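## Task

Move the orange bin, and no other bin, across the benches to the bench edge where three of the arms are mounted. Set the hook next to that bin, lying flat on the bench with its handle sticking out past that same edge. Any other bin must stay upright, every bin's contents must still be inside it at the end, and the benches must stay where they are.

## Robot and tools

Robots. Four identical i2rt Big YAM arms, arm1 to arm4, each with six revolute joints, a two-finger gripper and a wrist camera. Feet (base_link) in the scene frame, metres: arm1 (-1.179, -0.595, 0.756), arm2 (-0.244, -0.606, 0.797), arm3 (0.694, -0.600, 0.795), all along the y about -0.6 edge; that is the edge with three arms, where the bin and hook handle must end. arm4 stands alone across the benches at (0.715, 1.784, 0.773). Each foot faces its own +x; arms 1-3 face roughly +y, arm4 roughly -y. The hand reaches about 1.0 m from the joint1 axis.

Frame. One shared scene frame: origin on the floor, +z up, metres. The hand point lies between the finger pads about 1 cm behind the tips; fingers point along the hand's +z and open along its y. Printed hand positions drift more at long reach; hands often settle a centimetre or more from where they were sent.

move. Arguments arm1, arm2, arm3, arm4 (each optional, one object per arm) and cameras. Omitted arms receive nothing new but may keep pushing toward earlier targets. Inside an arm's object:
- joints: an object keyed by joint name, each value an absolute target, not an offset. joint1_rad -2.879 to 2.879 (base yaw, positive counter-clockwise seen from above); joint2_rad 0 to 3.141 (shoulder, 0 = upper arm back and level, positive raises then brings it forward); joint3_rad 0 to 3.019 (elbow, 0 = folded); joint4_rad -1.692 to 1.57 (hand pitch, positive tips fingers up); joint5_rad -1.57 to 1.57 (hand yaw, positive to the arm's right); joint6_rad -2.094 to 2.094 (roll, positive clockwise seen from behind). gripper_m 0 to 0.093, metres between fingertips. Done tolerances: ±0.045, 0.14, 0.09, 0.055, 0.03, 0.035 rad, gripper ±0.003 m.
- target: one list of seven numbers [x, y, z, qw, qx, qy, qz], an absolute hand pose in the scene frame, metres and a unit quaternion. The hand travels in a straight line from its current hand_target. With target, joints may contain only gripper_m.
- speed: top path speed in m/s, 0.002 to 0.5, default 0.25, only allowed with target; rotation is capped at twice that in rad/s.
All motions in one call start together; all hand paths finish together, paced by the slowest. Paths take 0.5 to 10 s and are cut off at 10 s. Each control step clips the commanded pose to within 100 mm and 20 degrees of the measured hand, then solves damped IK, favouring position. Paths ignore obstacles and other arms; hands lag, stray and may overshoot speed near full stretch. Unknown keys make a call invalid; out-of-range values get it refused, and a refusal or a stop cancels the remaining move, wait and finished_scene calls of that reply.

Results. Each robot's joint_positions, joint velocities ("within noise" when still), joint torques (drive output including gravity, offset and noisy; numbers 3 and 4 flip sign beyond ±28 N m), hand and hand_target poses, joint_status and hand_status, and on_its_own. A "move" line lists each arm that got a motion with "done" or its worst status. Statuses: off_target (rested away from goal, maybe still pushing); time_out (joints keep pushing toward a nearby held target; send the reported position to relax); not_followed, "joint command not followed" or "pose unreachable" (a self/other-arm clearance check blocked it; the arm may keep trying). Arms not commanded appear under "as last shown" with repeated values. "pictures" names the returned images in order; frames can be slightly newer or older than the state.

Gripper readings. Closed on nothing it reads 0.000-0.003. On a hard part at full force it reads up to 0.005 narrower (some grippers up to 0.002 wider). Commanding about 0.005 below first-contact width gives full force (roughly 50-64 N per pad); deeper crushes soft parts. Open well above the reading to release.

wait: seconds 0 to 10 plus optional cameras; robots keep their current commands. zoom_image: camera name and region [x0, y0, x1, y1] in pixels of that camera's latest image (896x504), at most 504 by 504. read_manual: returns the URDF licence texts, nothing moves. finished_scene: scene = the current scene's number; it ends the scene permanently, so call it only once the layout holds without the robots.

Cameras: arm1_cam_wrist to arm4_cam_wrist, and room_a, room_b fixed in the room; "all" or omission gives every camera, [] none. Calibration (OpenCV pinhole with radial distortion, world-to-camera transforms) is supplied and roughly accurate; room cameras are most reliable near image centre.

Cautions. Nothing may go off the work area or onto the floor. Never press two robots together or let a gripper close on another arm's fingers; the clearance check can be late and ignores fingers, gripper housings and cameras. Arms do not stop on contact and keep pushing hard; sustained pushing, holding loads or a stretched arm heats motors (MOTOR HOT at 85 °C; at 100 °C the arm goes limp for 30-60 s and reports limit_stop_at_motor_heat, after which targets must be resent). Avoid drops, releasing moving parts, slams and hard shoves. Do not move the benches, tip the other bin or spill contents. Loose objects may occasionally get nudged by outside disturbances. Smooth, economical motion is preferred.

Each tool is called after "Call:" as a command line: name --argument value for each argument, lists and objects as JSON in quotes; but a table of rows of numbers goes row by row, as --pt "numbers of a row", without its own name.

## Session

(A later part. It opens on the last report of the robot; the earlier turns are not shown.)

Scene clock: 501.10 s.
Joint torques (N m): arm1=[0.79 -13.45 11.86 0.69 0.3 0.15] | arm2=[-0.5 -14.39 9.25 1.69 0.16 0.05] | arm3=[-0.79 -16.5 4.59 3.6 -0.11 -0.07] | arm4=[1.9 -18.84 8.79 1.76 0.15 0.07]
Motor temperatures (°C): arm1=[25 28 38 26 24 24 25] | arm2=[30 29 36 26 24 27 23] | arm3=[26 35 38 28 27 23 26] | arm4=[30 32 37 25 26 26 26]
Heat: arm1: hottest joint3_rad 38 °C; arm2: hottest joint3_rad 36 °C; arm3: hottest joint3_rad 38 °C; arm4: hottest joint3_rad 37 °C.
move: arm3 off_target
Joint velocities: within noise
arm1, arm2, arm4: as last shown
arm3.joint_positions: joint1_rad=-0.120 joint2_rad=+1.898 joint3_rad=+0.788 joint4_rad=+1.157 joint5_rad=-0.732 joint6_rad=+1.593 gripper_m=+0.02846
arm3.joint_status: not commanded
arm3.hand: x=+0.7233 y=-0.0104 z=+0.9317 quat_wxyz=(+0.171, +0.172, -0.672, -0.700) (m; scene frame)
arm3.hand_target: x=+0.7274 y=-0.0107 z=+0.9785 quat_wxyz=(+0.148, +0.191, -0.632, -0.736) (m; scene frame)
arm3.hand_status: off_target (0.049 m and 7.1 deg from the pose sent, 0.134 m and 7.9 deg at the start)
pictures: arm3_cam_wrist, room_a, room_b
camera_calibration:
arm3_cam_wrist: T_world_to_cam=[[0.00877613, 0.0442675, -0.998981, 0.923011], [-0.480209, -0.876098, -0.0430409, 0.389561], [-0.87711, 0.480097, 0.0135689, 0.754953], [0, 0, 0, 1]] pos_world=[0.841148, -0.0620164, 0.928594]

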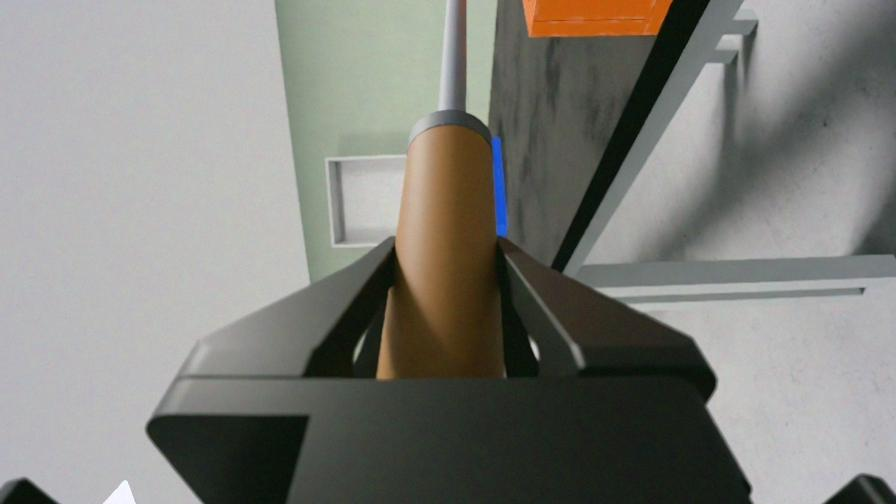

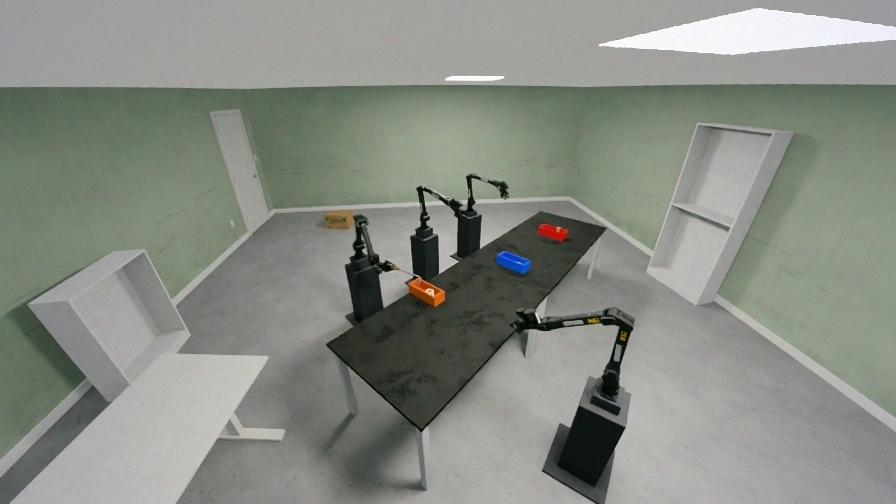

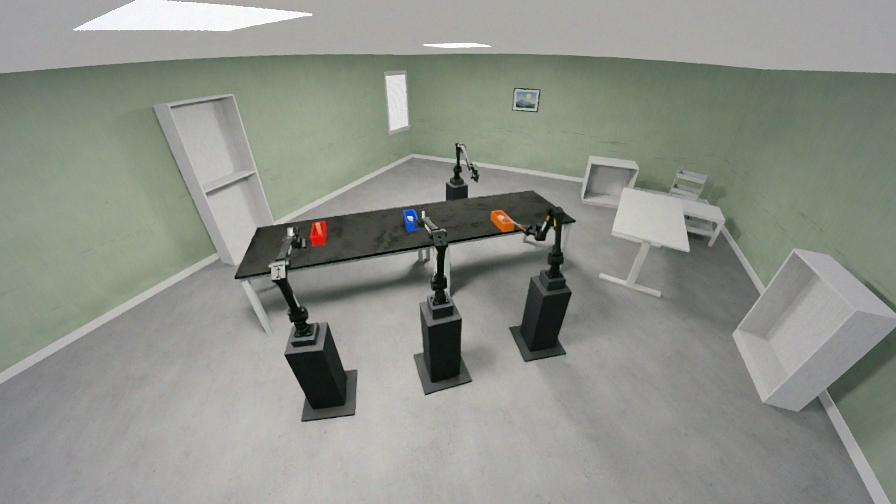

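Call:
move --arm3 '{"target":[0.728,0.025,1.16,0.148,0.191,-0.632,-0.737],"speed":0.15}' --cameras '["room_a","arm3_cam_wrist"]'

Call:
zoom_image --camera "room_a" --region '[375, 245, 455, 315]'

Scene clock: 511.83 s.
Joint torques (N m): arm1=[0.79 -13.39 11.85 0.7 0.3 0.15] | arm2=[-0.56 -14.51 9.22 1.66 0.15 0.04] | arm3=[0.44 -14.92 12.74 2.19 0.06 -0.11] | arm4=[1.9 -18.84 8.79 1.76 0.15 0.07]
Motor temperatures (°C): arm1=[25 28 38 26 24 24 25] | arm2=[30 29 36 26 24 27 23] | arm3=[26 34 38 28 27 23 27] | arm4=[30 32 37 25 26 26 26]
Heat: arm1: hottest joint3_rad 38 °C; arm2: hottest joint3_rad 36 °C; arm3: hottest joint3_rad 38 °C; arm4: hottest joint3_rad 37 °C.
move: arm3 off_target
Joint velocities: within noise
arm1, arm2, arm4: as last shown
arm3.joint_positions: joint1_rad=-0.118 joint2_rad=+1.573 joint3_rad=+0.931 joint4_rad=+0.656 joint5_rad=-0.721 joint6_rad=+1.599 gripper_m=+0.02846
arm3.joint_status: not commanded
arm3.hand: x=+0.7288 y=+0.0083 z=+1.0803 quat_wxyz=(+0.175, +0.160, -0.684, -0.690) (m; scene frame)
arm3.hand_target: x=+0.7268 y=+0.0166 z=+1.1589 quat_wxyz=(+0.148, +0.190, -0.632, -0.737) (m; scene frame)
arm3.hand_status: off_target (0.081 m and 9.3 deg from the pose sent, 0.231 m and 7.1 deg at the start; pose on its path clipped on 17 of 65 steps)
pictures: arm3_cam_wrist, room_a
camera_calibration:
arm3_cam_wrist: T_world_to_cam=[[-0.00504678, 0.00914935, -0.999945, 1.08199], [-0.48935, -0.87207, -0.00550954, 0.381134], [-0.872073, 0.489295, 0.00887838, 0.750132], [0, 0, 0, 1]] pos_world=[0.846138, -0.0445594, 1.07737]

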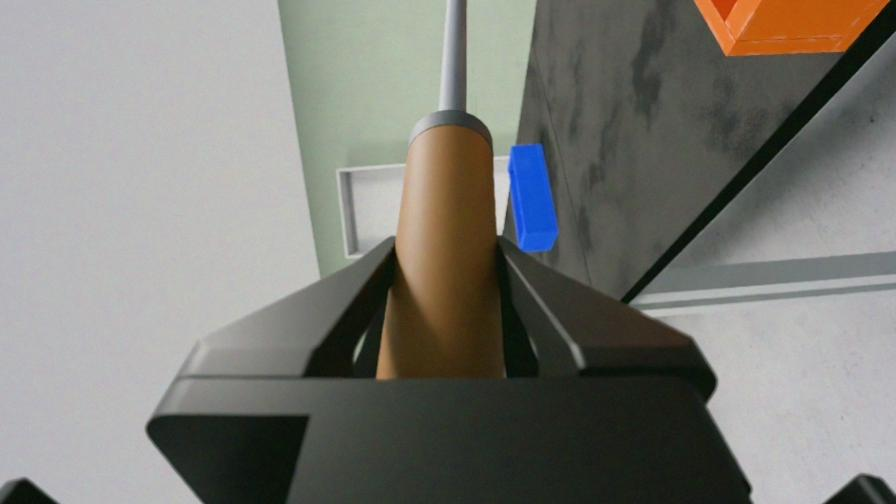

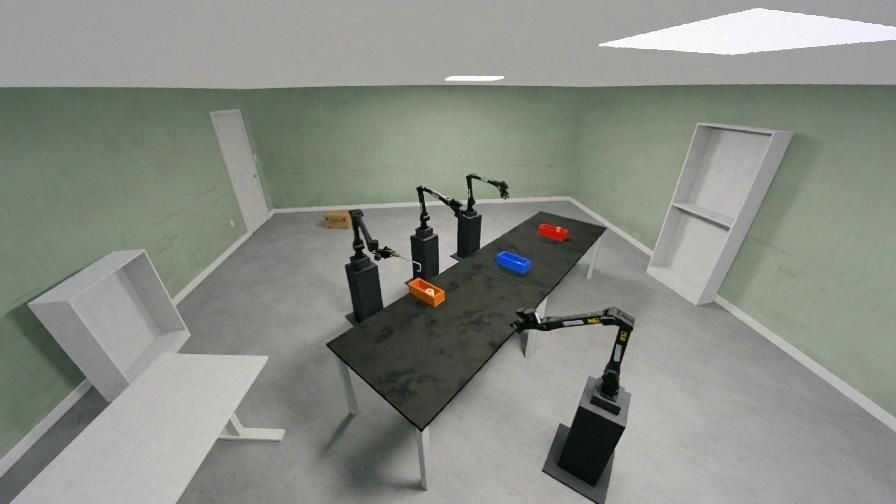

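Scaled by 6.300 from the camera's 896x504 image, which has a finer 1280x720 frame.

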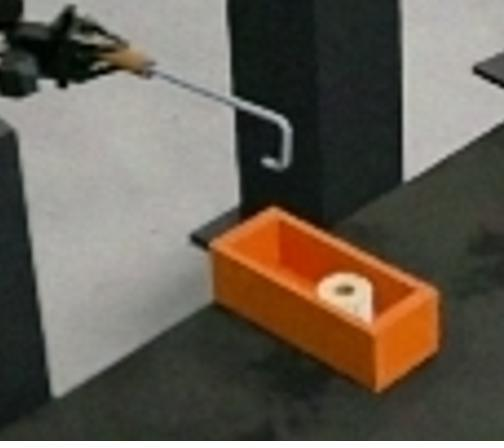

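Call:
move --arm3 '{"target":[0.52,0.03,1.1,0.354,-0.612,0.612,0.354],"speed":0.25}' --cameras '["room_a","arm3_cam_wrist"]'

Scene clock: 520.00 s.
Joint torques (N m): arm1=[0.79 -13.45 11.86 0.7 0.3 0.15] | arm2=[-0.56 -14.45 9.25 1.68 0.17 0.04] | arm3=[-0.03 -13.8 14.24 1.85 0.46 -0.07] | arm4=[1.85 -18.78 8.8 1.76 0.15 0.07]
Motor temperatures (°C): arm1=[25 28 38 26 24 24 25] | arm2=[29 29 36 26 24 27 23] | arm3=[26 34 39 28 27 23 27] | arm4=[30 32 37 25 26 26 26]
Heat: arm1: hottest joint3_rad 38 °C; arm2: hottest joint3_rad 36 °C; arm3: hottest joint3_rad 39 °C; arm4: hottest joint3_rad 37 °C.
move: arm3 off_target
Joint velocities: within noise
arm1, arm4: as last shown
arm2.joint_positions: joint1_rad=-0.010 joint2_rad=+1.404 joint3_rad=+1.184 joint4_rad=-0.320 joint5_rad=-0.003 joint6_rad=-0.021 gripper_m=+0.05992
arm2.joint_status: not commanded
arm2.hand: x=-0.2429 y=+0.0030 z=+1.1045 quat_wxyz=(-0.350, +0.621, -0.609, -0.349) (m; scene frame)
arm2.hand_target: x=-0.2399 y=+0.0000 z=+1.1000 quat_wxyz=(-0.345, +0.617, -0.617, -0.345) (m; scene frame)
arm2.hand_status: not commanded
arm3.joint_positions: joint1_rad=+0.472 joint2_rad=+1.539 joint3_rad=+1.193 joint4_rad=-0.343 joint5_rad=+0.293 joint6_rad=+0.195 gripper_m=+0.02847
arm3.joint_status: not commanded
arm3.hand: x=+0.5297 y=+0.0002 z=+1.0274 quat_wxyz=(-0.324, +0.638, -0.629, -0.304) (m; scene frame)
arm3.hand_target: x=+0.5225 y=+0.0222 z=+1.1005 quat_wxyz=(-0.354, +0.612, -0.612, -0.354) (m; scene frame)
arm3.hand_status: off_target (0.079 m and 7.6 deg from the pose sent, 0.211 m and 91.3 deg at the start)
pictures: arm3_cam_wrist, room_a
camera_calibration:
arm3_cam_wrist: T_world_to_cam=[[0.99889, 0.00722273, 0.0465468, -0.578793], [0.0222979, -0.942948, -0.332192, 0.340983], [0.0414919, 0.332861, -0.942063, 1.07395], [0, 0, 0, 1]] pos_world=[0.525987, -0.0317671, 1.15194]

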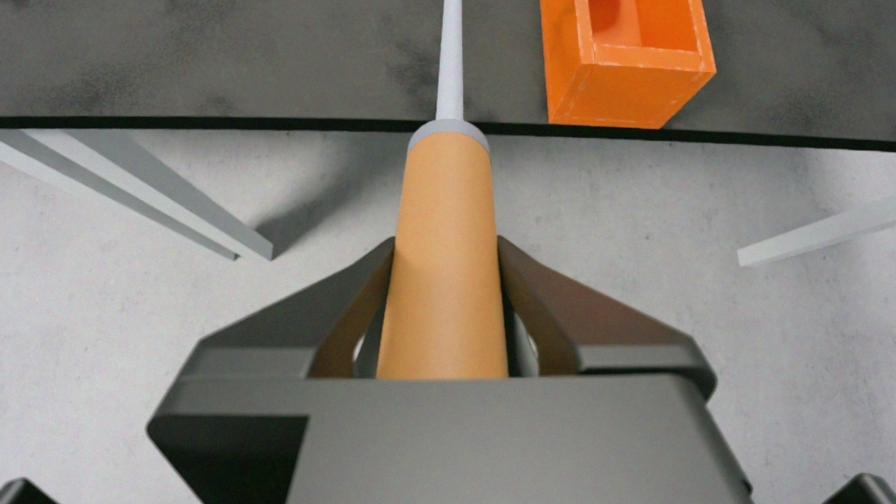

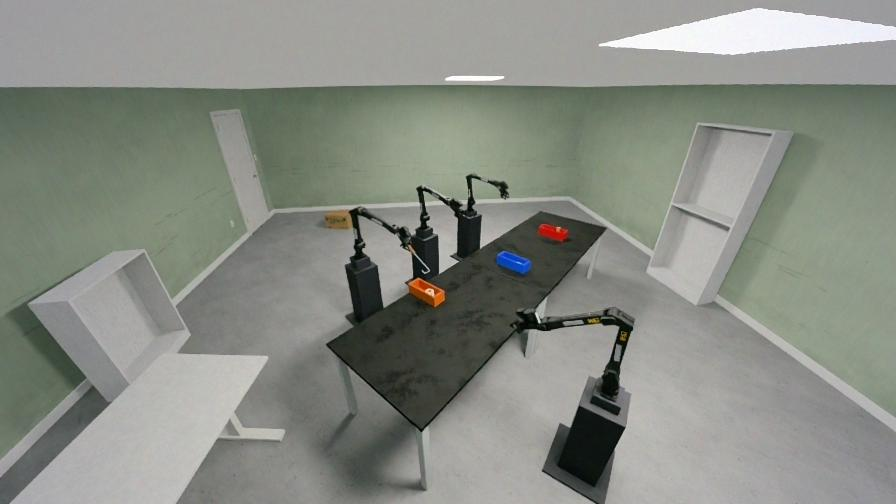

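Call:
move --arm3 '{"target":[0.53,0.235,1.0,0.385,-0.593,0.593,0.385],"speed":0.2}' --cameras '["room_a","arm3_cam_wrist"]'

Call:
zoom_image --camera "room_a" --region '[385, 225, 465, 315]'

Scene clock: 530.23 s.
Joint torques (N m): arm1=[0.79 -13.39 11.86 0.69 0.3 0.15] | arm2=[-0.44 -14.45 9.24 1.66 0.15 0.05] | arm3=[-0.67 -20.95 13.61 2.04 0.21 -0.07] | arm4=[1.9 -18.84 8.8 1.76 0.15 0.07]
Motor temperatures (°C): arm1=[25 28 38 26 24 24 25] | arm2=[29 29 36 26 24 27 23] | arm3=[26 34 41 28 28 23 27] | arm4=[30 32 36 25 26 26 26]
Heat: arm1: hottest joint3_rad 38 °C; arm2: hottest joint3_rad 36 °C; arm3: hottest joint3_rad 41 °C; arm4: hottest joint3_rad 36 °C.
move: arm3 off_target
Joint velocities: within noise
arm1, arm2, arm4: as last shown
arm3.joint_positions: joint1_rad=+0.371 joint2_rad=+2.096 joint3_rad=+1.626 joint4_rad=-0.109 joint5_rad=+0.216 joint6_rad=+0.113 gripper_m=+0.02847
arm3.joint_status: not commanded
arm3.hand: x=+0.5320 y=+0.1976 z=+0.9166 quat_wxyz=(-0.348, +0.624, -0.614, -0.336) (m; scene frame)
arm3.hand_target: x=+0.5323 y=+0.2246 z=+1.0015 quat_wxyz=(-0.386, +0.593, -0.593, -0.385) (m; scene frame)
arm3.hand_status: off_target (0.091 m and 8.2 deg from the pose sent, 0.236 m and 13.4 deg at the start; pose on its path clipped on 45 of 92 steps)
pictures: arm3_cam_wrist, room_a
camera_calibration:
arm3_cam_wrist: T_world_to_cam=[[0.999177, 0.0106669, 0.0391362, -0.57136], [0.0259958, -0.909024, -0.415932, 0.558387], [0.031139, 0.416607, -0.908553, 0.862129], [0, 0, 0, 1]] pos_world=[0.529528, 0.154514, 1.0379]

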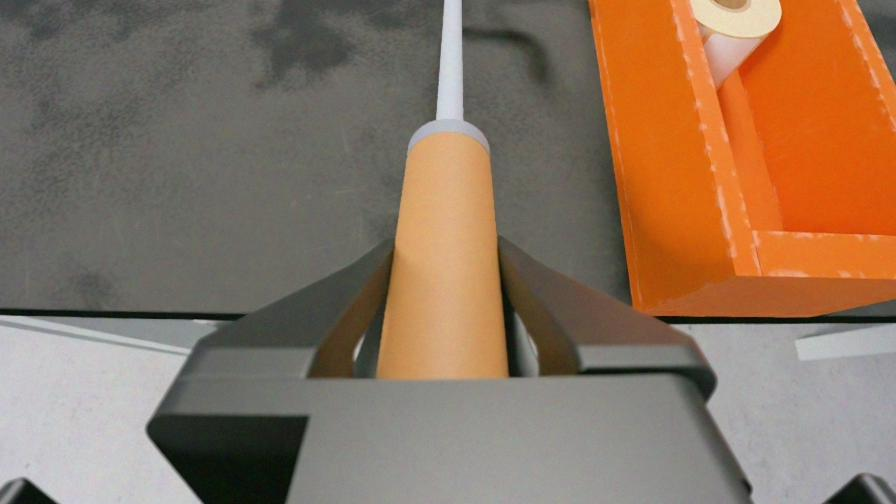

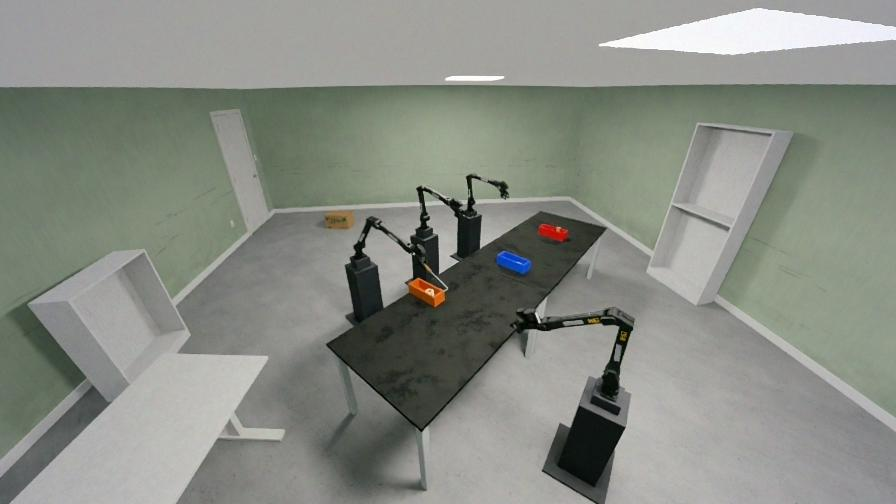

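Scaled by 5.600 from the camera's 896x504 image, which has a finer 1280x720 frame.

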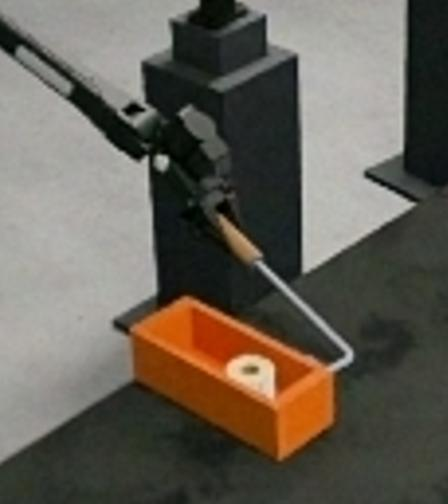

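Call:
move --arm3 '{"target":[0.485,0.25,1.0,0.406,-0.579,0.579,0.406],"speed":0.15}' --cameras '[]'

Call:
move --arm3 '{"target":[0.485,0.25,0.9,0.406,-0.579,0.579,0.406],"speed":0.12}' --cameras '["room_a","arm3_cam_wrist"]'

Call:
zoom_image --camera "room_a" --region '[385, 225, 465, 315]'

Scene clock: 539.23 s.
Joint torques (N m): arm1=[0.79 -13.39 11.86 0.7 0.3 0.15] | arm2=[-0.5 -14.39 9.24 1.66 0.16 0.04] | arm3=[-0.32 -21.13 13.49 3.4 0.41 -0.02] | arm4=[1.9 -18.78 8.79 1.76 0.15 0.07]
Motor temperatures (°C): arm1=[25 28 38 26 24 24 25] | arm2=[29 29 36 26 24 27 23] | arm3=[26 34 42 28 28 23 27] | arm4=[30 32 36 25 26 26 26]
Heat: arm1: hottest joint3_rad 38 °C; arm2: hottest joint3_rad 36 °C; arm3: hottest joint3_rad 42 °C; arm4: hottest joint3_rad 36 °C.
move: arm3 off_target
Joint velocities: within noise
arm1, arm2: as last shown
arm3.joint_positions: joint1_rad=+0.424 joint2_rad=+2.153 joint3_rad=+1.652 joint4_rad=-0.045 joint5_rad=+0.272 joint6_rad=+0.112 gripper_m=+0.02847
arm3.joint_status: not commanded
arm3.hand: x=+0.4949 y=+0.2032 z=+0.8998 quat_wxyz=(-0.366, +0.622, -0.601, -0.343) (m; scene frame)
arm3.hand_target: x=+0.4895 y=+0.2324 z=+0.9921 quat_wxyz=(-0.406, +0.579, -0.579, -0.406) (m; scene frame)
arm3.hand_status: off_target (0.111 m and 10.2 deg from the pose sent, 0.109 m and 12.2 deg at the start; pose on its path clipped on 34 of 43 steps)
arm4.joint_positions: joint1_rad=-0.022 joint2_rad=+1.614 joint3_rad=+1.030 joint4_rad=+0.055 joint5_rad=+0.080 joint6_rad=+0.037 gripper_m=+0.00042
arm4.joint_status: not commanded
arm4.hand: x=+0.7520 y=+1.1492 z=+0.9460 quat_wxyz=(-0.350, -0.614, -0.612, +0.357) (m; scene frame)
arm4.hand_target: x=+0.7599 y=+1.1500 z=+0.9499 quat_wxyz=(-0.354, -0.612, -0.612, +0.354) (m; scene frame)
arm4.hand_status: not commanded
pictures: none
No camera images: "cameras" was empty.

Scene clock: 540.60 s.
Joint torques (N m): arm1=[0.79 -13.45 11.85 0.7 0.3 0.15] | arm2=[-0.5 -14.39 9.24 1.66 0.16 0.04] | arm3=[-0.5 -20.13 11.67 2.69 0.19 -0.02] | arm4=[1.85 -18.84 8.8 1.76 0.15 0.07]
Motor temperatures (°C): arm1=[25 28 38 26 24 24 25] | arm2=[29 29 36 26 24 27 23] | arm3=[26 34 42 28 28 23 27] | arm4=[30 32 36 25 26 26 26]
Heat: arm1: hottest joint3_rad 38 °C; arm2: hottest joint3_rad 36 °C; arm3: hottest joint3_rad 42 °C; arm4: hottest joint3_rad 36 °C.
move: arm3 off_target
Joint velocities: within noise
arm1.joint_positions: joint1_rad=+0.111 joint2_rad=+1.414 joint3_rad=+1.337 joint4_rad=-0.608 joint5_rad=+0.118 joint6_rad=+0.094 gripper_m=+0.05995
arm1.joint_status: not commanded
arm1.hand: x=-1.1533 y=+0.0011 z=+1.0934 quat_wxyz=(-0.334, +0.584, -0.685, -0.280) (m; scene frame)
arm1.hand_target: x=-1.1499 y=+0.0000 z=+1.0999 quat_wxyz=(-0.336, +0.578, -0.689, -0.282) (m; scene frame)
arm1.hand_status: not commanded
arm2, arm4: as last shown
arm3.joint_positions: joint1_rad=+0.424 joint2_rad=+2.264 joint3_rad=+1.652 joint4_rad=+0.129 joint5_rad=+0.276 joint6_rad=+0.113 gripper_m=+0.02847
arm3.joint_status: not commanded
arm3.hand: x=+0.4914 y=+0.2170 z=+0.8457 quat_wxyz=(-0.380, +0.607, -0.595, -0.366) (m; scene frame)
arm3.hand_target: x=+0.4869 y=+0.2433 z=+0.9015 quat_wxyz=(-0.406, +0.579, -0.579, -0.406) (m; scene frame)
arm3.hand_status: off_target (0.064 m and 6.6 deg from the pose sent, 0.048 m and 10.2 deg at the start)
pictures: arm3_cam_wrist, room_a
camera_calibration:
arm3_cam_wrist: T_world_to_cam=[[0.999019, 0.00786303, 0.0435686, -0.531321], [0.0287935, -0.862937, -0.50449, 0.611015], [0.0336302, 0.50525, -0.862318, 0.731296], [0, 0, 0, 1]] pos_world=[0.488614, 0.161958, 0.962009]

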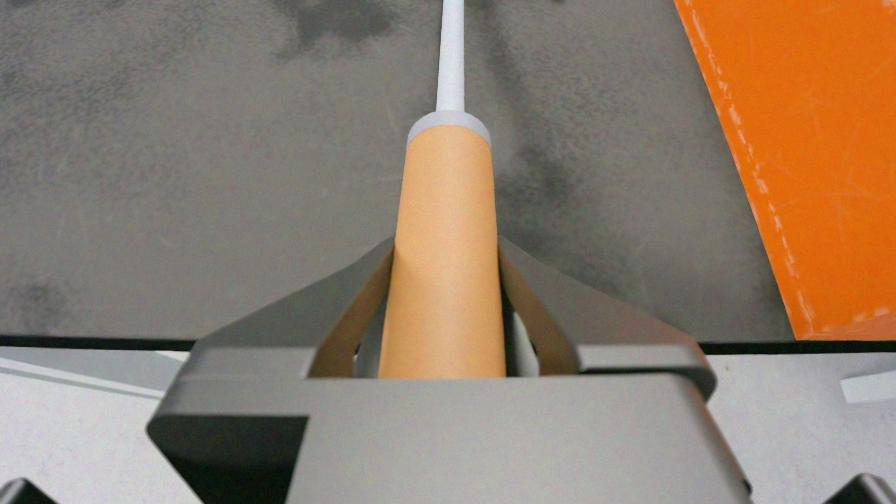

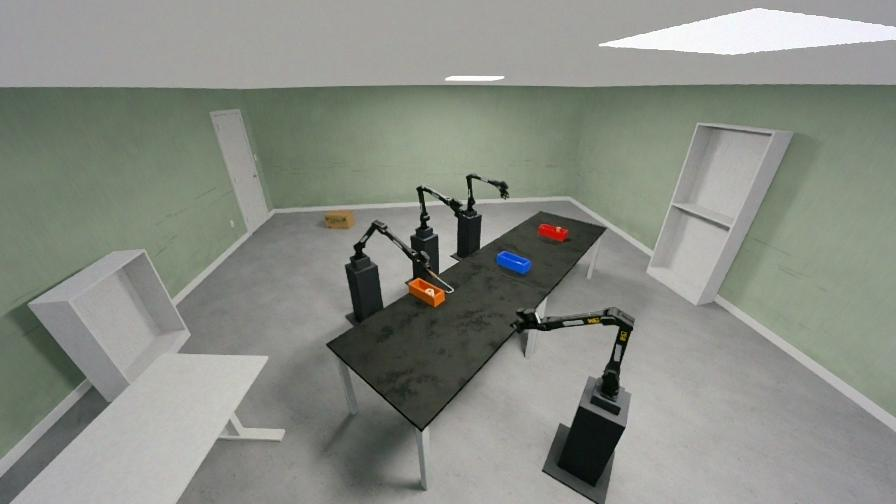

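Scaled by 5.600 from the camera's 896x504 image, which has a finer 1280x720 frame.

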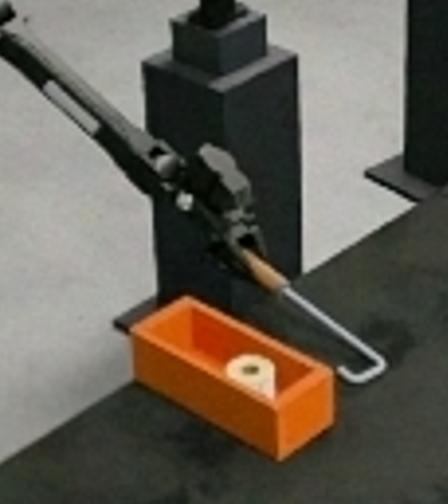

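Call:
move --arm3 '{"target":[0.47,0.243,0.862,0.406,-0.579,0.579,0.406],"speed":0.05}' --cameras '["room_a","arm3_cam_wrist","room_b"]'

Call:
zoom_image --camera "room_a" --region '[395, 245, 465, 315]'

Call:
zoom_image --camera "room_b" --region '[460, 190, 540, 260]'

Scene clock: 549.13 s.
Joint torques (N m): arm1=[0.79 -13.45 11.88 0.69 0.3 0.15] | arm2=[-0.56 -14.51 9.24 1.68 0.16 0.05] | arm3=[0.56 -19.72 10.82 2.43 0.11 0.07] | arm4=[1.9 -18.84 8.8 1.76 0.14 0.07]
Motor temperatures (°C): arm1=[25 28 38 26 24 24 25] | arm2=[29 29 36 26 24 27 23] | arm3=[26 34 41 28 28 23 27] | arm4=[30 32 36 25 26 26 27]
Heat: arm1: hottest joint3_rad 38 °C; arm2: hottest joint3_rad 36 °C; arm3: hottest joint3_rad 41 °C; arm4: hottest joint3_rad 36 °C.
move: arm3 off_target
Joint velocities: within noise
arm1, arm2, arm4: as last shown
arm3.joint_positions: joint1_rad=+0.434 joint2_rad=+2.312 joint3_rad=+1.652 joint4_rad=+0.203 joint5_rad=+0.300 joint6_rad=+0.113 gripper_m=+0.02847
arm3.joint_status: not commanded
arm3.hand: x=+0.4862 y=+0.2186 z=+0.8223 quat_wxyz=(-0.391, +0.598, -0.593, -0.371) (m; scene frame)
arm3.hand_target: x=+0.4711 y=+0.2385 z=+0.8633 quat_wxyz=(-0.406, +0.579, -0.579, -0.406) (m; scene frame)
arm3.hand_status: off_target (0.049 m and 5.1 deg from the pose sent, 0.037 m and 6.6 deg at the start)
pictures: arm3_cam_wrist, room_a, room_b
camera_calibration:
arm3_cam_wrist: T_world_to_cam=[[0.998941, -0.00429666, 0.045819, -0.524222], [0.0205828, -0.848784, -0.528338, 0.621199], [0.0411605, 0.528722, -0.847797, 0.689732], [0, 0, 0, 1]] pos_world=[0.482491, 0.160335, 0.936975]

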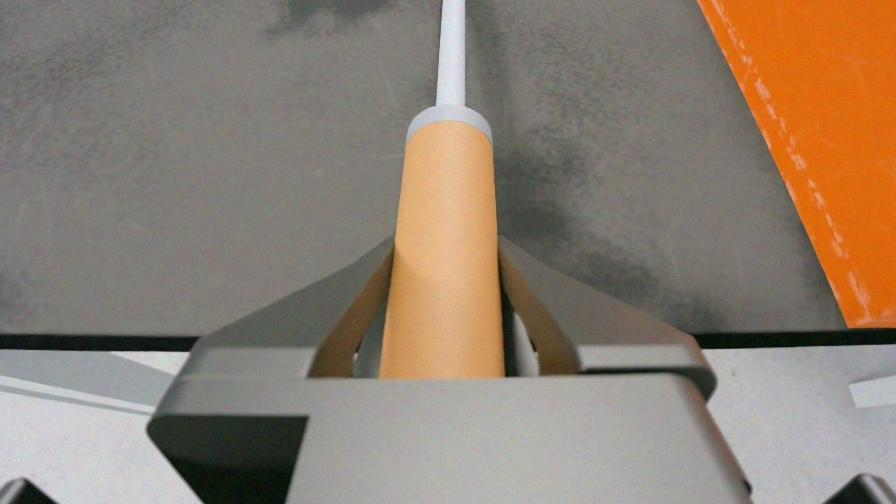

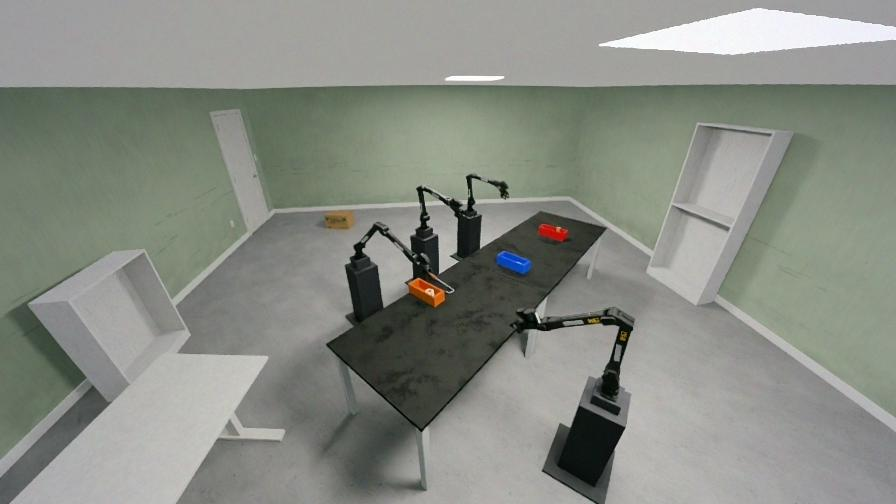

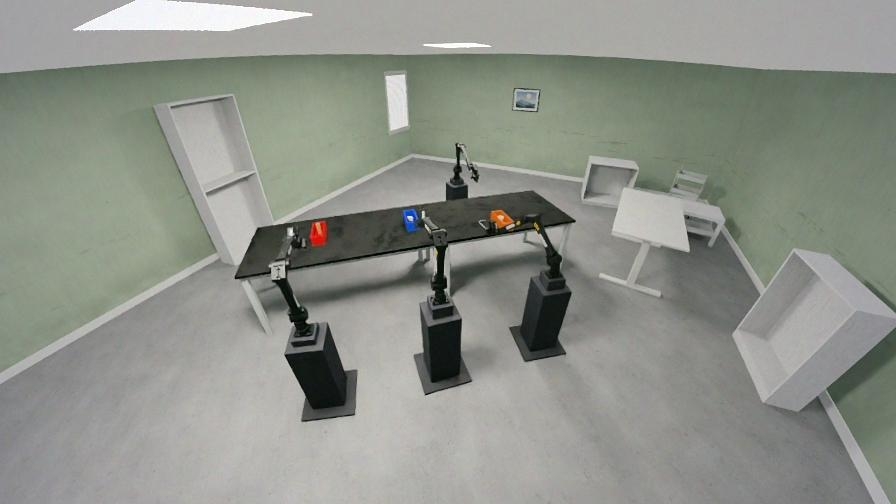

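Scaled by 7.200 from the camera's 896x504 image, which has a finer 1280x720 frame.

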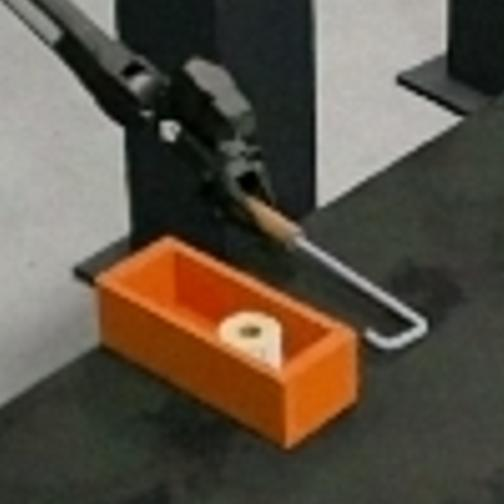

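Scaled by 6.300 from the camera's 896x504 image, which has a finer 1280x720 frame.

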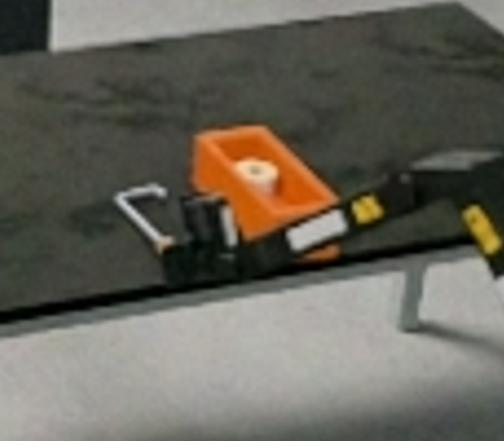

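Call:
move --arm3 '{"target":[0.465,0.243,0.832,0.406,-0.579,0.579,0.406],"speed":0.05}' --cameras '["room_a","arm3_cam_wrist"]'

Call:
zoom_image --camera "room_a" --region '[395, 245, 465, 315]'

Scene clock: 554.57 s.
Joint torques (N m): arm1=[0.79 -13.39 11.86 0.69 0.3 0.14] | arm2=[-0.5 -14.51 9.24 1.69 0.15 0.04] | arm3=[0.79 -19.25 10.3 2.22 0.03 0.07] | arm4=[1.9 -18.84 8.8 1.76 0.15 0.07]
Motor temperatures (°C): arm1=[24 28 38 26 24 24 25] | arm2=[29 29 36 26 24 27 23] | arm3=[26 34 41 28 28 23 27] | arm4=[30 32 36 25 26 26 27]
Heat: arm1: hottest joint3_rad 38 °C; arm2: hottest joint3_rad 36 °C; arm3: hottest joint3_rad 41 °C; arm4: hottest joint3_rad 36 °C.
move: arm3 off_target
Joint velocities: within noise
arm1, arm2, arm4: as last shown
arm3.joint_positions: joint1_rad=+0.438 joint2_rad=+2.358 joint3_rad=+1.667 joint4_rad=+0.249 joint5_rad=+0.308 joint6_rad=+0.113 gripper_m=+0.02847
arm3.joint_status: not commanded
arm3.hand: x=+0.4827 y=+0.2223 z=+0.8027 quat_wxyz=(-0.396, +0.594, -0.591, -0.376) (m; scene frame)
arm3.hand_target: x=+0.4659 y=+0.2395 z=+0.8332 quat_wxyz=(-0.406, +0.579, -0.579, -0.406) (m; scene frame)
arm3.hand_status: off_target (0.040 m and 4.3 deg from the pose sent, 0.034 m and 5.1 deg at the start)
pictures: arm3_cam_wrist, room_a
camera_calibration:
arm3_cam_wrist: T_world_to_cam=[[0.998995, -0.00801534, 0.044099, -0.517628], [0.0171907, -0.84012, -0.542128, 0.624838], [0.0413938, 0.542341, -0.839138, 0.661257], [0, 0, 0, 1]] pos_world=[0.478994, 0.162163, 0.916455]

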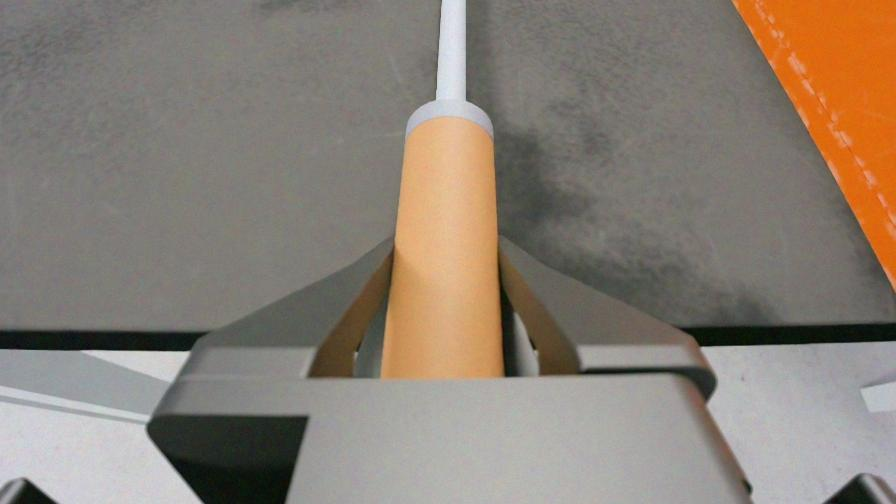

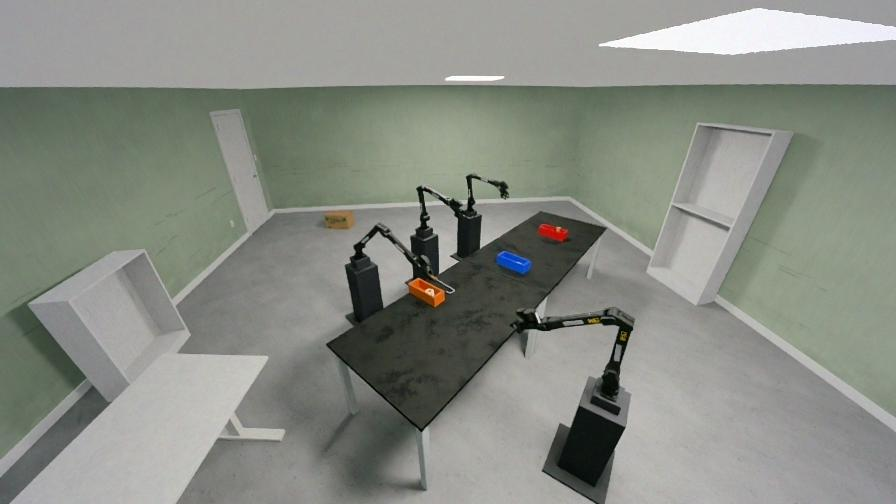

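Scaled by 7.200 from the camera's 896x504 image, which has a finer 1280x720 frame.

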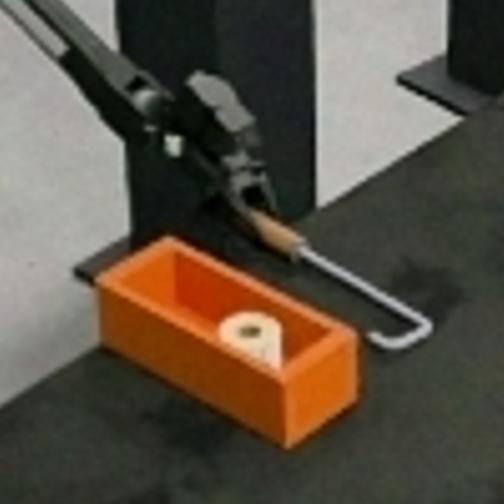

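Call:
move --arm3 '{"target":[0.465,0.243,0.81,0.406,-0.579,0.579,0.406],"speed":0.04}' --cameras '["room_a","arm3_cam_wrist"]'

Call:
zoom_image --camera "room_a" --region '[395, 245, 465, 315]'

Scene clock: 559.30 s.
Joint torques (N m): arm1=[0.79 -13.45 11.86 0.7 0.3 0.15] | arm2=[-0.5 -14.45 9.24 1.66 0.16 0.04] | arm3=[0.97 -18.02 9.66 2.04 0.01 0.08] | arm4=[1.85 -18.84 8.8 1.77 0.15 0.07]
Motor temperatures (°C): arm1=[24 28 38 26 24 24 25] | arm2=[29 29 36 26 24 27 23] | arm3=[26 35 40 28 27 23 27] | arm4=[30 32 36 25 26 26 27]
Heat: arm1: hottest joint3_rad 38 °C; arm2: hottest joint3_rad 36 °C; arm3: hottest joint3_rad 40 °C; arm4: hottest joint3_rad 36 °C.
move: arm3 off_target
Joint velocities: within noise
arm1, arm2, arm4: as last shown
arm3.joint_positions: joint1_rad=+0.439 joint2_rad=+2.383 joint3_rad=+1.689 joint4_rad=+0.286 joint5_rad=+0.308 joint6_rad=+0.113 gripper_m=+0.02847
arm3.joint_status: not commanded
arm3.hand: x=+0.4796 y=+0.2298 z=+0.8015 quat_wxyz=(-0.403, +0.586, -0.587, -0.389) (m; scene frame)
arm3.hand_target: x=+0.4654 y=+0.2412 z=+0.8103 quat_wxyz=(-0.406, +0.579, -0.579, -0.406) (m; scene frame)
arm3.hand_status: off_target (0.021 m and 2.3 deg from the pose sent, 0.028 m and 4.3 deg at the start)
pictures: arm3_cam_wrist, room_a
camera_calibration:
arm3_cam_wrist: T_world_to_cam=[[0.999403, -0.00886717, 0.0334028, -0.505887], [0.0117409, -0.821926, -0.569474, 0.650903], [0.0325042, 0.569526, -0.821331, 0.639988], [0, 0, 0, 1]] pos_world=[0.477141, 0.166018, 0.913211]

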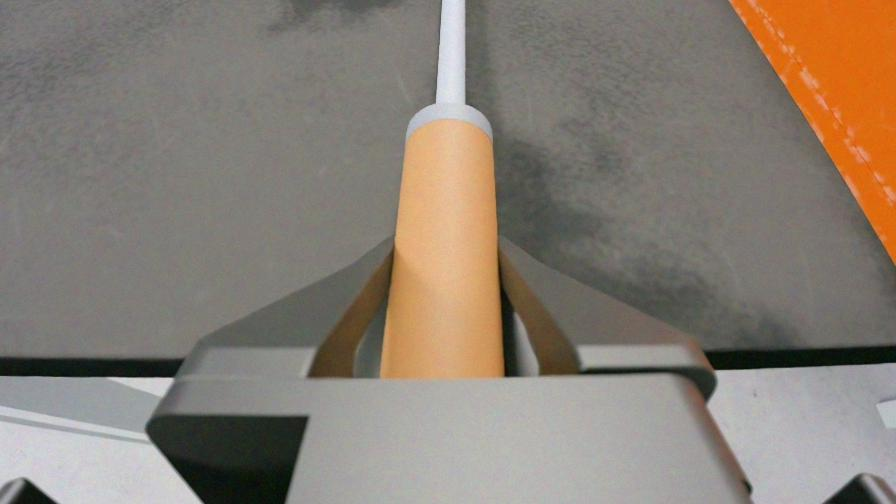

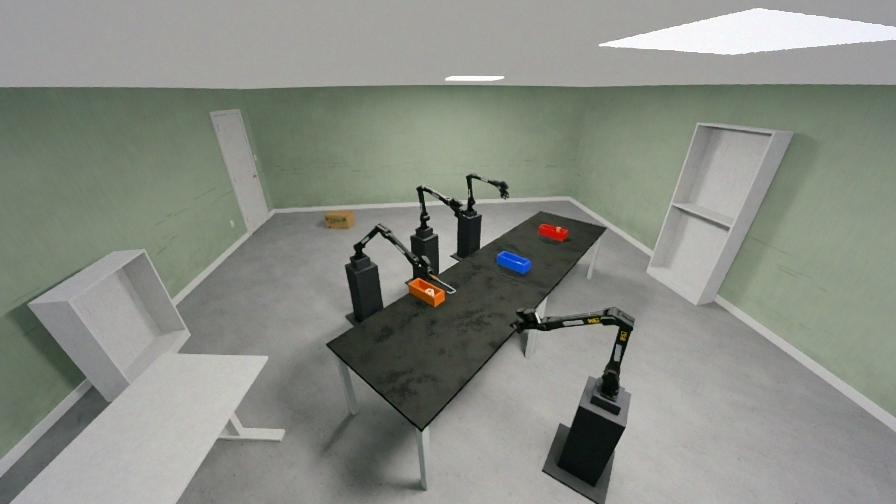

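Scaled by 7.200 from the camera's 896x504 image, which has a finer 1280x720 frame.

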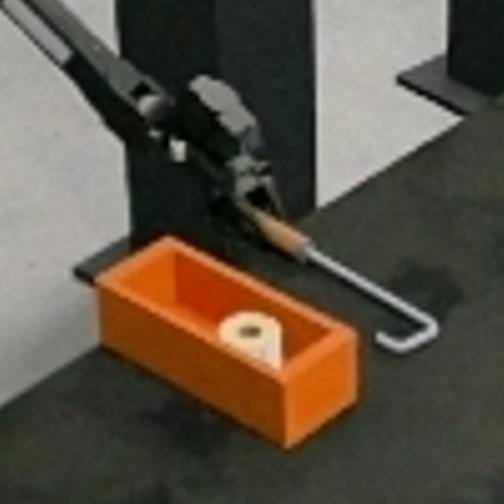

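Call:
move --arm3 '{"target":[0.468,0.194,0.815,0.406,-0.579,0.579,0.406],"speed":0.05}' --cameras '["room_a","arm3_cam_wrist"]'

Call:
zoom_image --camera "room_a" --region '[395, 245, 465, 315]'

Scene clock: 567.43 s.
Joint torques (N m): arm1=[0.79 -13.45 11.86 0.69 0.3 0.15] | arm2=[-0.56 -14.39 9.21 1.66 0.16 0.04] | arm3=[0.73 -20.89 4.97 2.03 0.15 0.13] | arm4=[1.85 -18.84 8.8 1.74 0.15 0.07]
Motor temperatures (°C): arm1=[24 28 38 26 24 24 25] | arm2=[29 29 36 26 24 27 23] | arm3=[26 35 40 28 27 23 27] | arm4=[29 32 36 25 26 26 27]
Heat: arm1: hottest joint3_rad 38 °C; arm2: hottest joint3_rad 36 °C; arm3: hottest joint3_rad 40 °C; arm4: hottest joint3_rad 36 °C.
move: arm3 off_target
Joint velocities: within noise
arm1, arm2, arm4: as last shown
arm3.joint_positions: joint1_rad=+0.457 joint2_rad=+2.329 joint3_rad=+1.559 joint4_rad=+0.376 joint5_rad=+0.321 joint6_rad=+0.114 gripper_m=+0.02847
arm3.joint_status: not commanded
arm3.hand: x=+0.4766 y=+0.1974 z=+0.7999 quat_wxyz=(-0.406, +0.584, -0.582, -0.394) (m; scene frame)
arm3.hand_target: x=+0.4680 y=+0.1942 z=+0.8147 quat_wxyz=(-0.406, +0.579, -0.579, -0.406) (m; scene frame)
arm3.hand_status: off_target (0.018 m and 1.5 deg from the pose sent, 0.040 m and 2.3 deg at the start)
pictures: arm3_cam_wrist, room_a
camera_calibration:
arm3_cam_wrist: T_world_to_cam=[[0.999466, -0.0039013, 0.03243, -0.503322], [0.0156926, -0.813406, -0.581484, 0.629493], [0.0286474, 0.581683, -0.812911, 0.650042], [0, 0, 0, 1]] pos_world=[0.474553, 0.131952, 0.910789]

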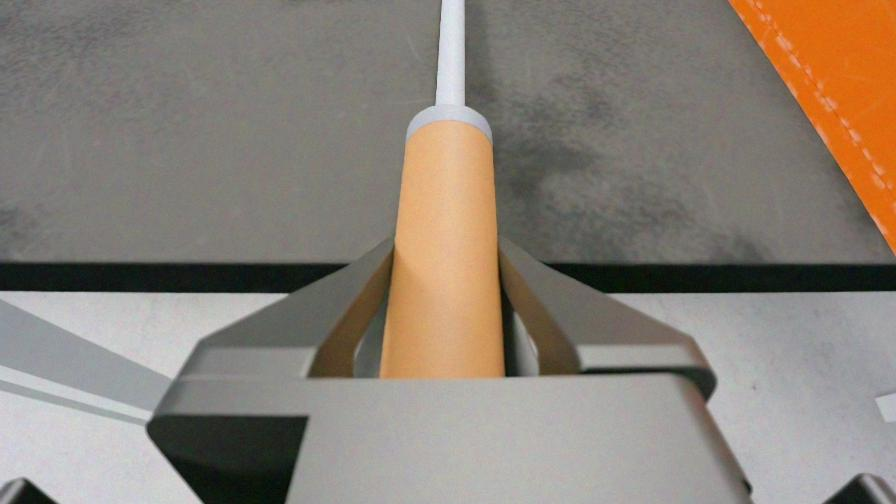

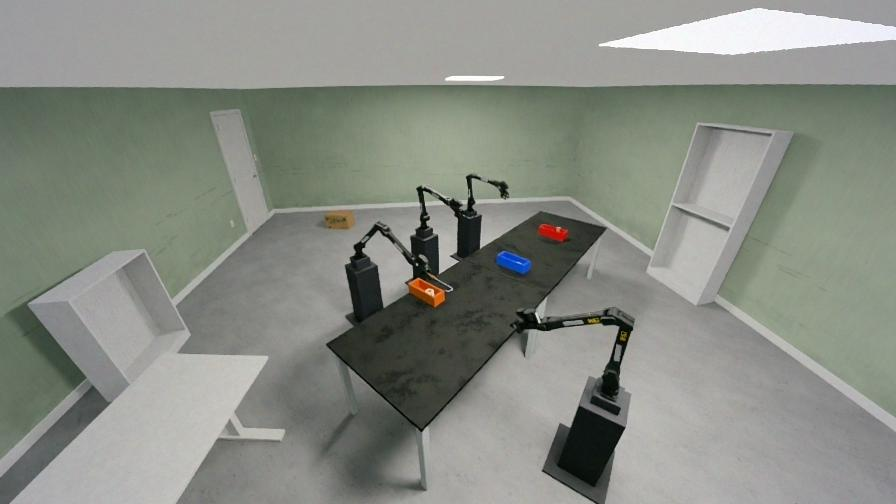

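Scaled by 7.200 from the camera's 896x504 image, which has a finer 1280x720 frame.

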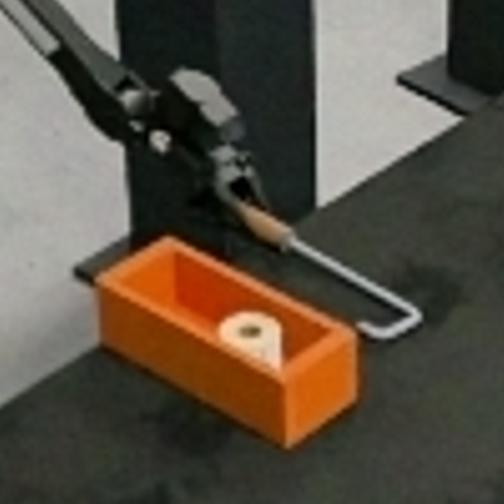

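Call:
move --arm3 '{"target":[0.468,0.194,0.802,0.406,-0.579,0.579,0.406],"speed":0.03}' --cameras '[]'

Call:
move --arm3 '{"joints":{"gripper_m":0.045}}' --cameras '["room_a","arm3_cam_wrist"]'

Scene clock: 572.87 s.
Joint torques (N m): arm1=[0.79 -13.39 11.88 0.69 0.3 0.15] | arm2=[-0.5 -14.45 9.22 1.65 0.16 0.05] | arm3=[0.85 -18.96 5.34 2.32 0.15 0.12] | arm4=[1.96 -18.78 8.79 1.74 0.15 0.07]
Motor temperatures (°C): arm1=[24 28 39 26 24 24 25] | arm2=[29 29 36 26 24 27 23] | arm3=[26 34 39 28 27 23 27] | arm4=[29 32 36 25 26 26 27]
Heat: arm1: hottest joint3_rad 39 °C; arm2: hottest joint3_rad 36 °C; arm3: hottest joint3_rad 39 °C; arm4: hottest joint3_rad 36 °C.
move: arm3 done
Joint velocities: within noise
arm1, arm4: as last shown
arm2.joint_positions: joint1_rad=-0.010 joint2_rad=+1.404 joint3_rad=+1.184 joint4_rad=-0.320 joint5_rad=-0.003 joint6_rad=-0.021 gripper_m=+0.05992
arm2.joint_status: not commanded
arm2.hand: x=-0.2429 y=+0.0030 z=+1.1045 quat_wxyz=(-0.350, +0.621, -0.609, -0.349) (m; scene frame)
arm2.hand_target: x=-0.2399 y=+0.0000 z=+1.1000 quat_wxyz=(-0.345, +0.617, -0.617, -0.345) (m; scene frame)
arm2.hand_status: not commanded
arm3.joint_positions: joint1_rad=+0.457 joint2_rad=+2.329 joint3_rad=+1.554 joint4_rad=+0.389 joint5_rad=+0.321 joint6_rad=+0.114 gripper_m=+0.02847
arm3.joint_status: not commanded
arm3.hand: x=+0.4767 y=+0.1971 z=+0.8007 quat_wxyz=(-0.407, +0.582, -0.581, -0.398) (m; scene frame)
arm3.hand_target: x=+0.4681 y=+0.1939 z=+0.8018 quat_wxyz=(-0.406, +0.579, -0.579, -0.406) (m; scene frame)
arm3.hand_status: done (0.009 m and 1.1 deg from the pose sent, 0.009 m and 1.5 deg at the start)
pictures: none
No camera images: "cameras" was empty.

Scene clock: 573.43 s.
Joint torques (N m): arm1=[0.79 -13.39 11.85 0.69 0.3 0.15] | arm2=[-0.56 -14.39 9.25 1.65 0.16 0.05] | arm3=[0.5 -19.02 5.53 2.32 0.15 0.13] | arm4=[1.9 -18.84 8.79 1.76 0.15 0.07]
Motor temperatures (°C): arm1=[24 28 39 26 24 24 25] | arm2=[29 29 36 26 24 27 23] | arm3=[26 34 39 28 27 23 27] | arm4=[29 32 36 25 26 26 27]
Heat: arm1: hottest joint3_rad 39 °C; arm2: hottest joint3_rad 36 °C; arm3: hottest joint3_rad 39 °C; arm4: hottest joint3_rad 36 °C.
move: arm3 done
Joint velocities: within noise
arm1, arm2, arm4: as last shown
arm3.joint_positions: joint1_rad=+0.461 joint2_rad=+2.329 joint3_rad=+1.551 joint4_rad=+0.390 joint5_rad=+0.321 joint6_rad=+0.114 gripper_m=+0.04486
arm3.joint_status: all done
arm3.hand: x=+0.4737 y=+0.1952 z=+0.7993 quat_wxyz=(-0.406, +0.584, -0.580, -0.397) (m; scene frame)
arm3.hand_target: x=+0.4679 y=+0.1940 z=+0.8020 quat_wxyz=(-0.406, +0.579, -0.579, -0.406) (m; scene frame)
arm3.hand_status: not commanded
pictures: arm3_cam_wrist, room_a
camera_calibration:
arm3_cam_wrist: T_world_to_cam=[[0.999548, -0.0000137113, 0.0300745, -0.499315], [0.0176265, -0.809975, -0.5862, 0.62958], [0.0243676, 0.586465, -0.809608, 0.649332], [0, 0, 0, 1]] pos_world=[0.47217, 0.129126, 0.909781]

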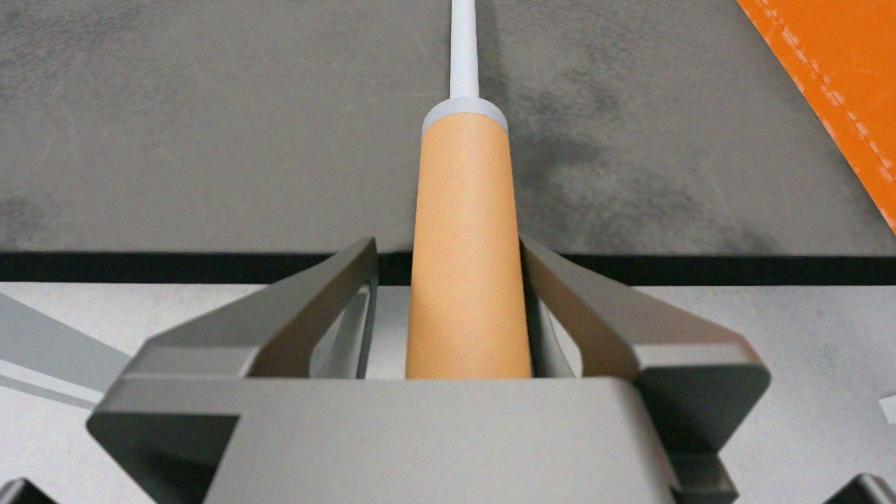

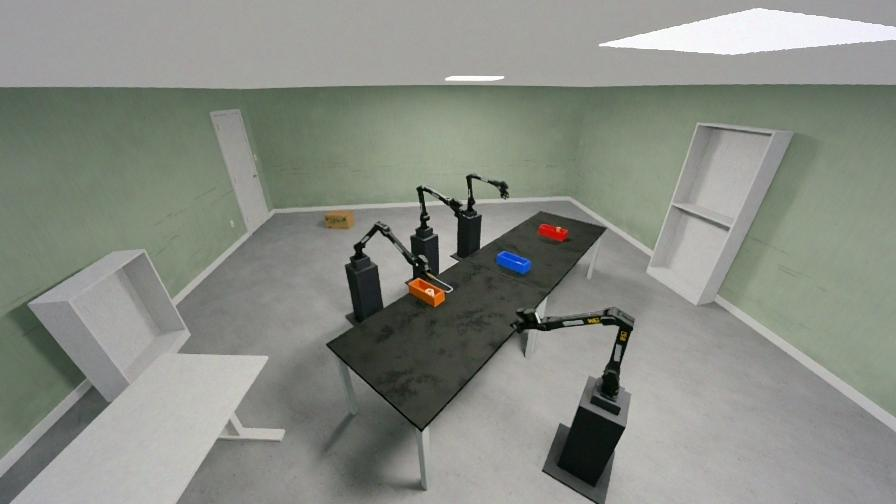

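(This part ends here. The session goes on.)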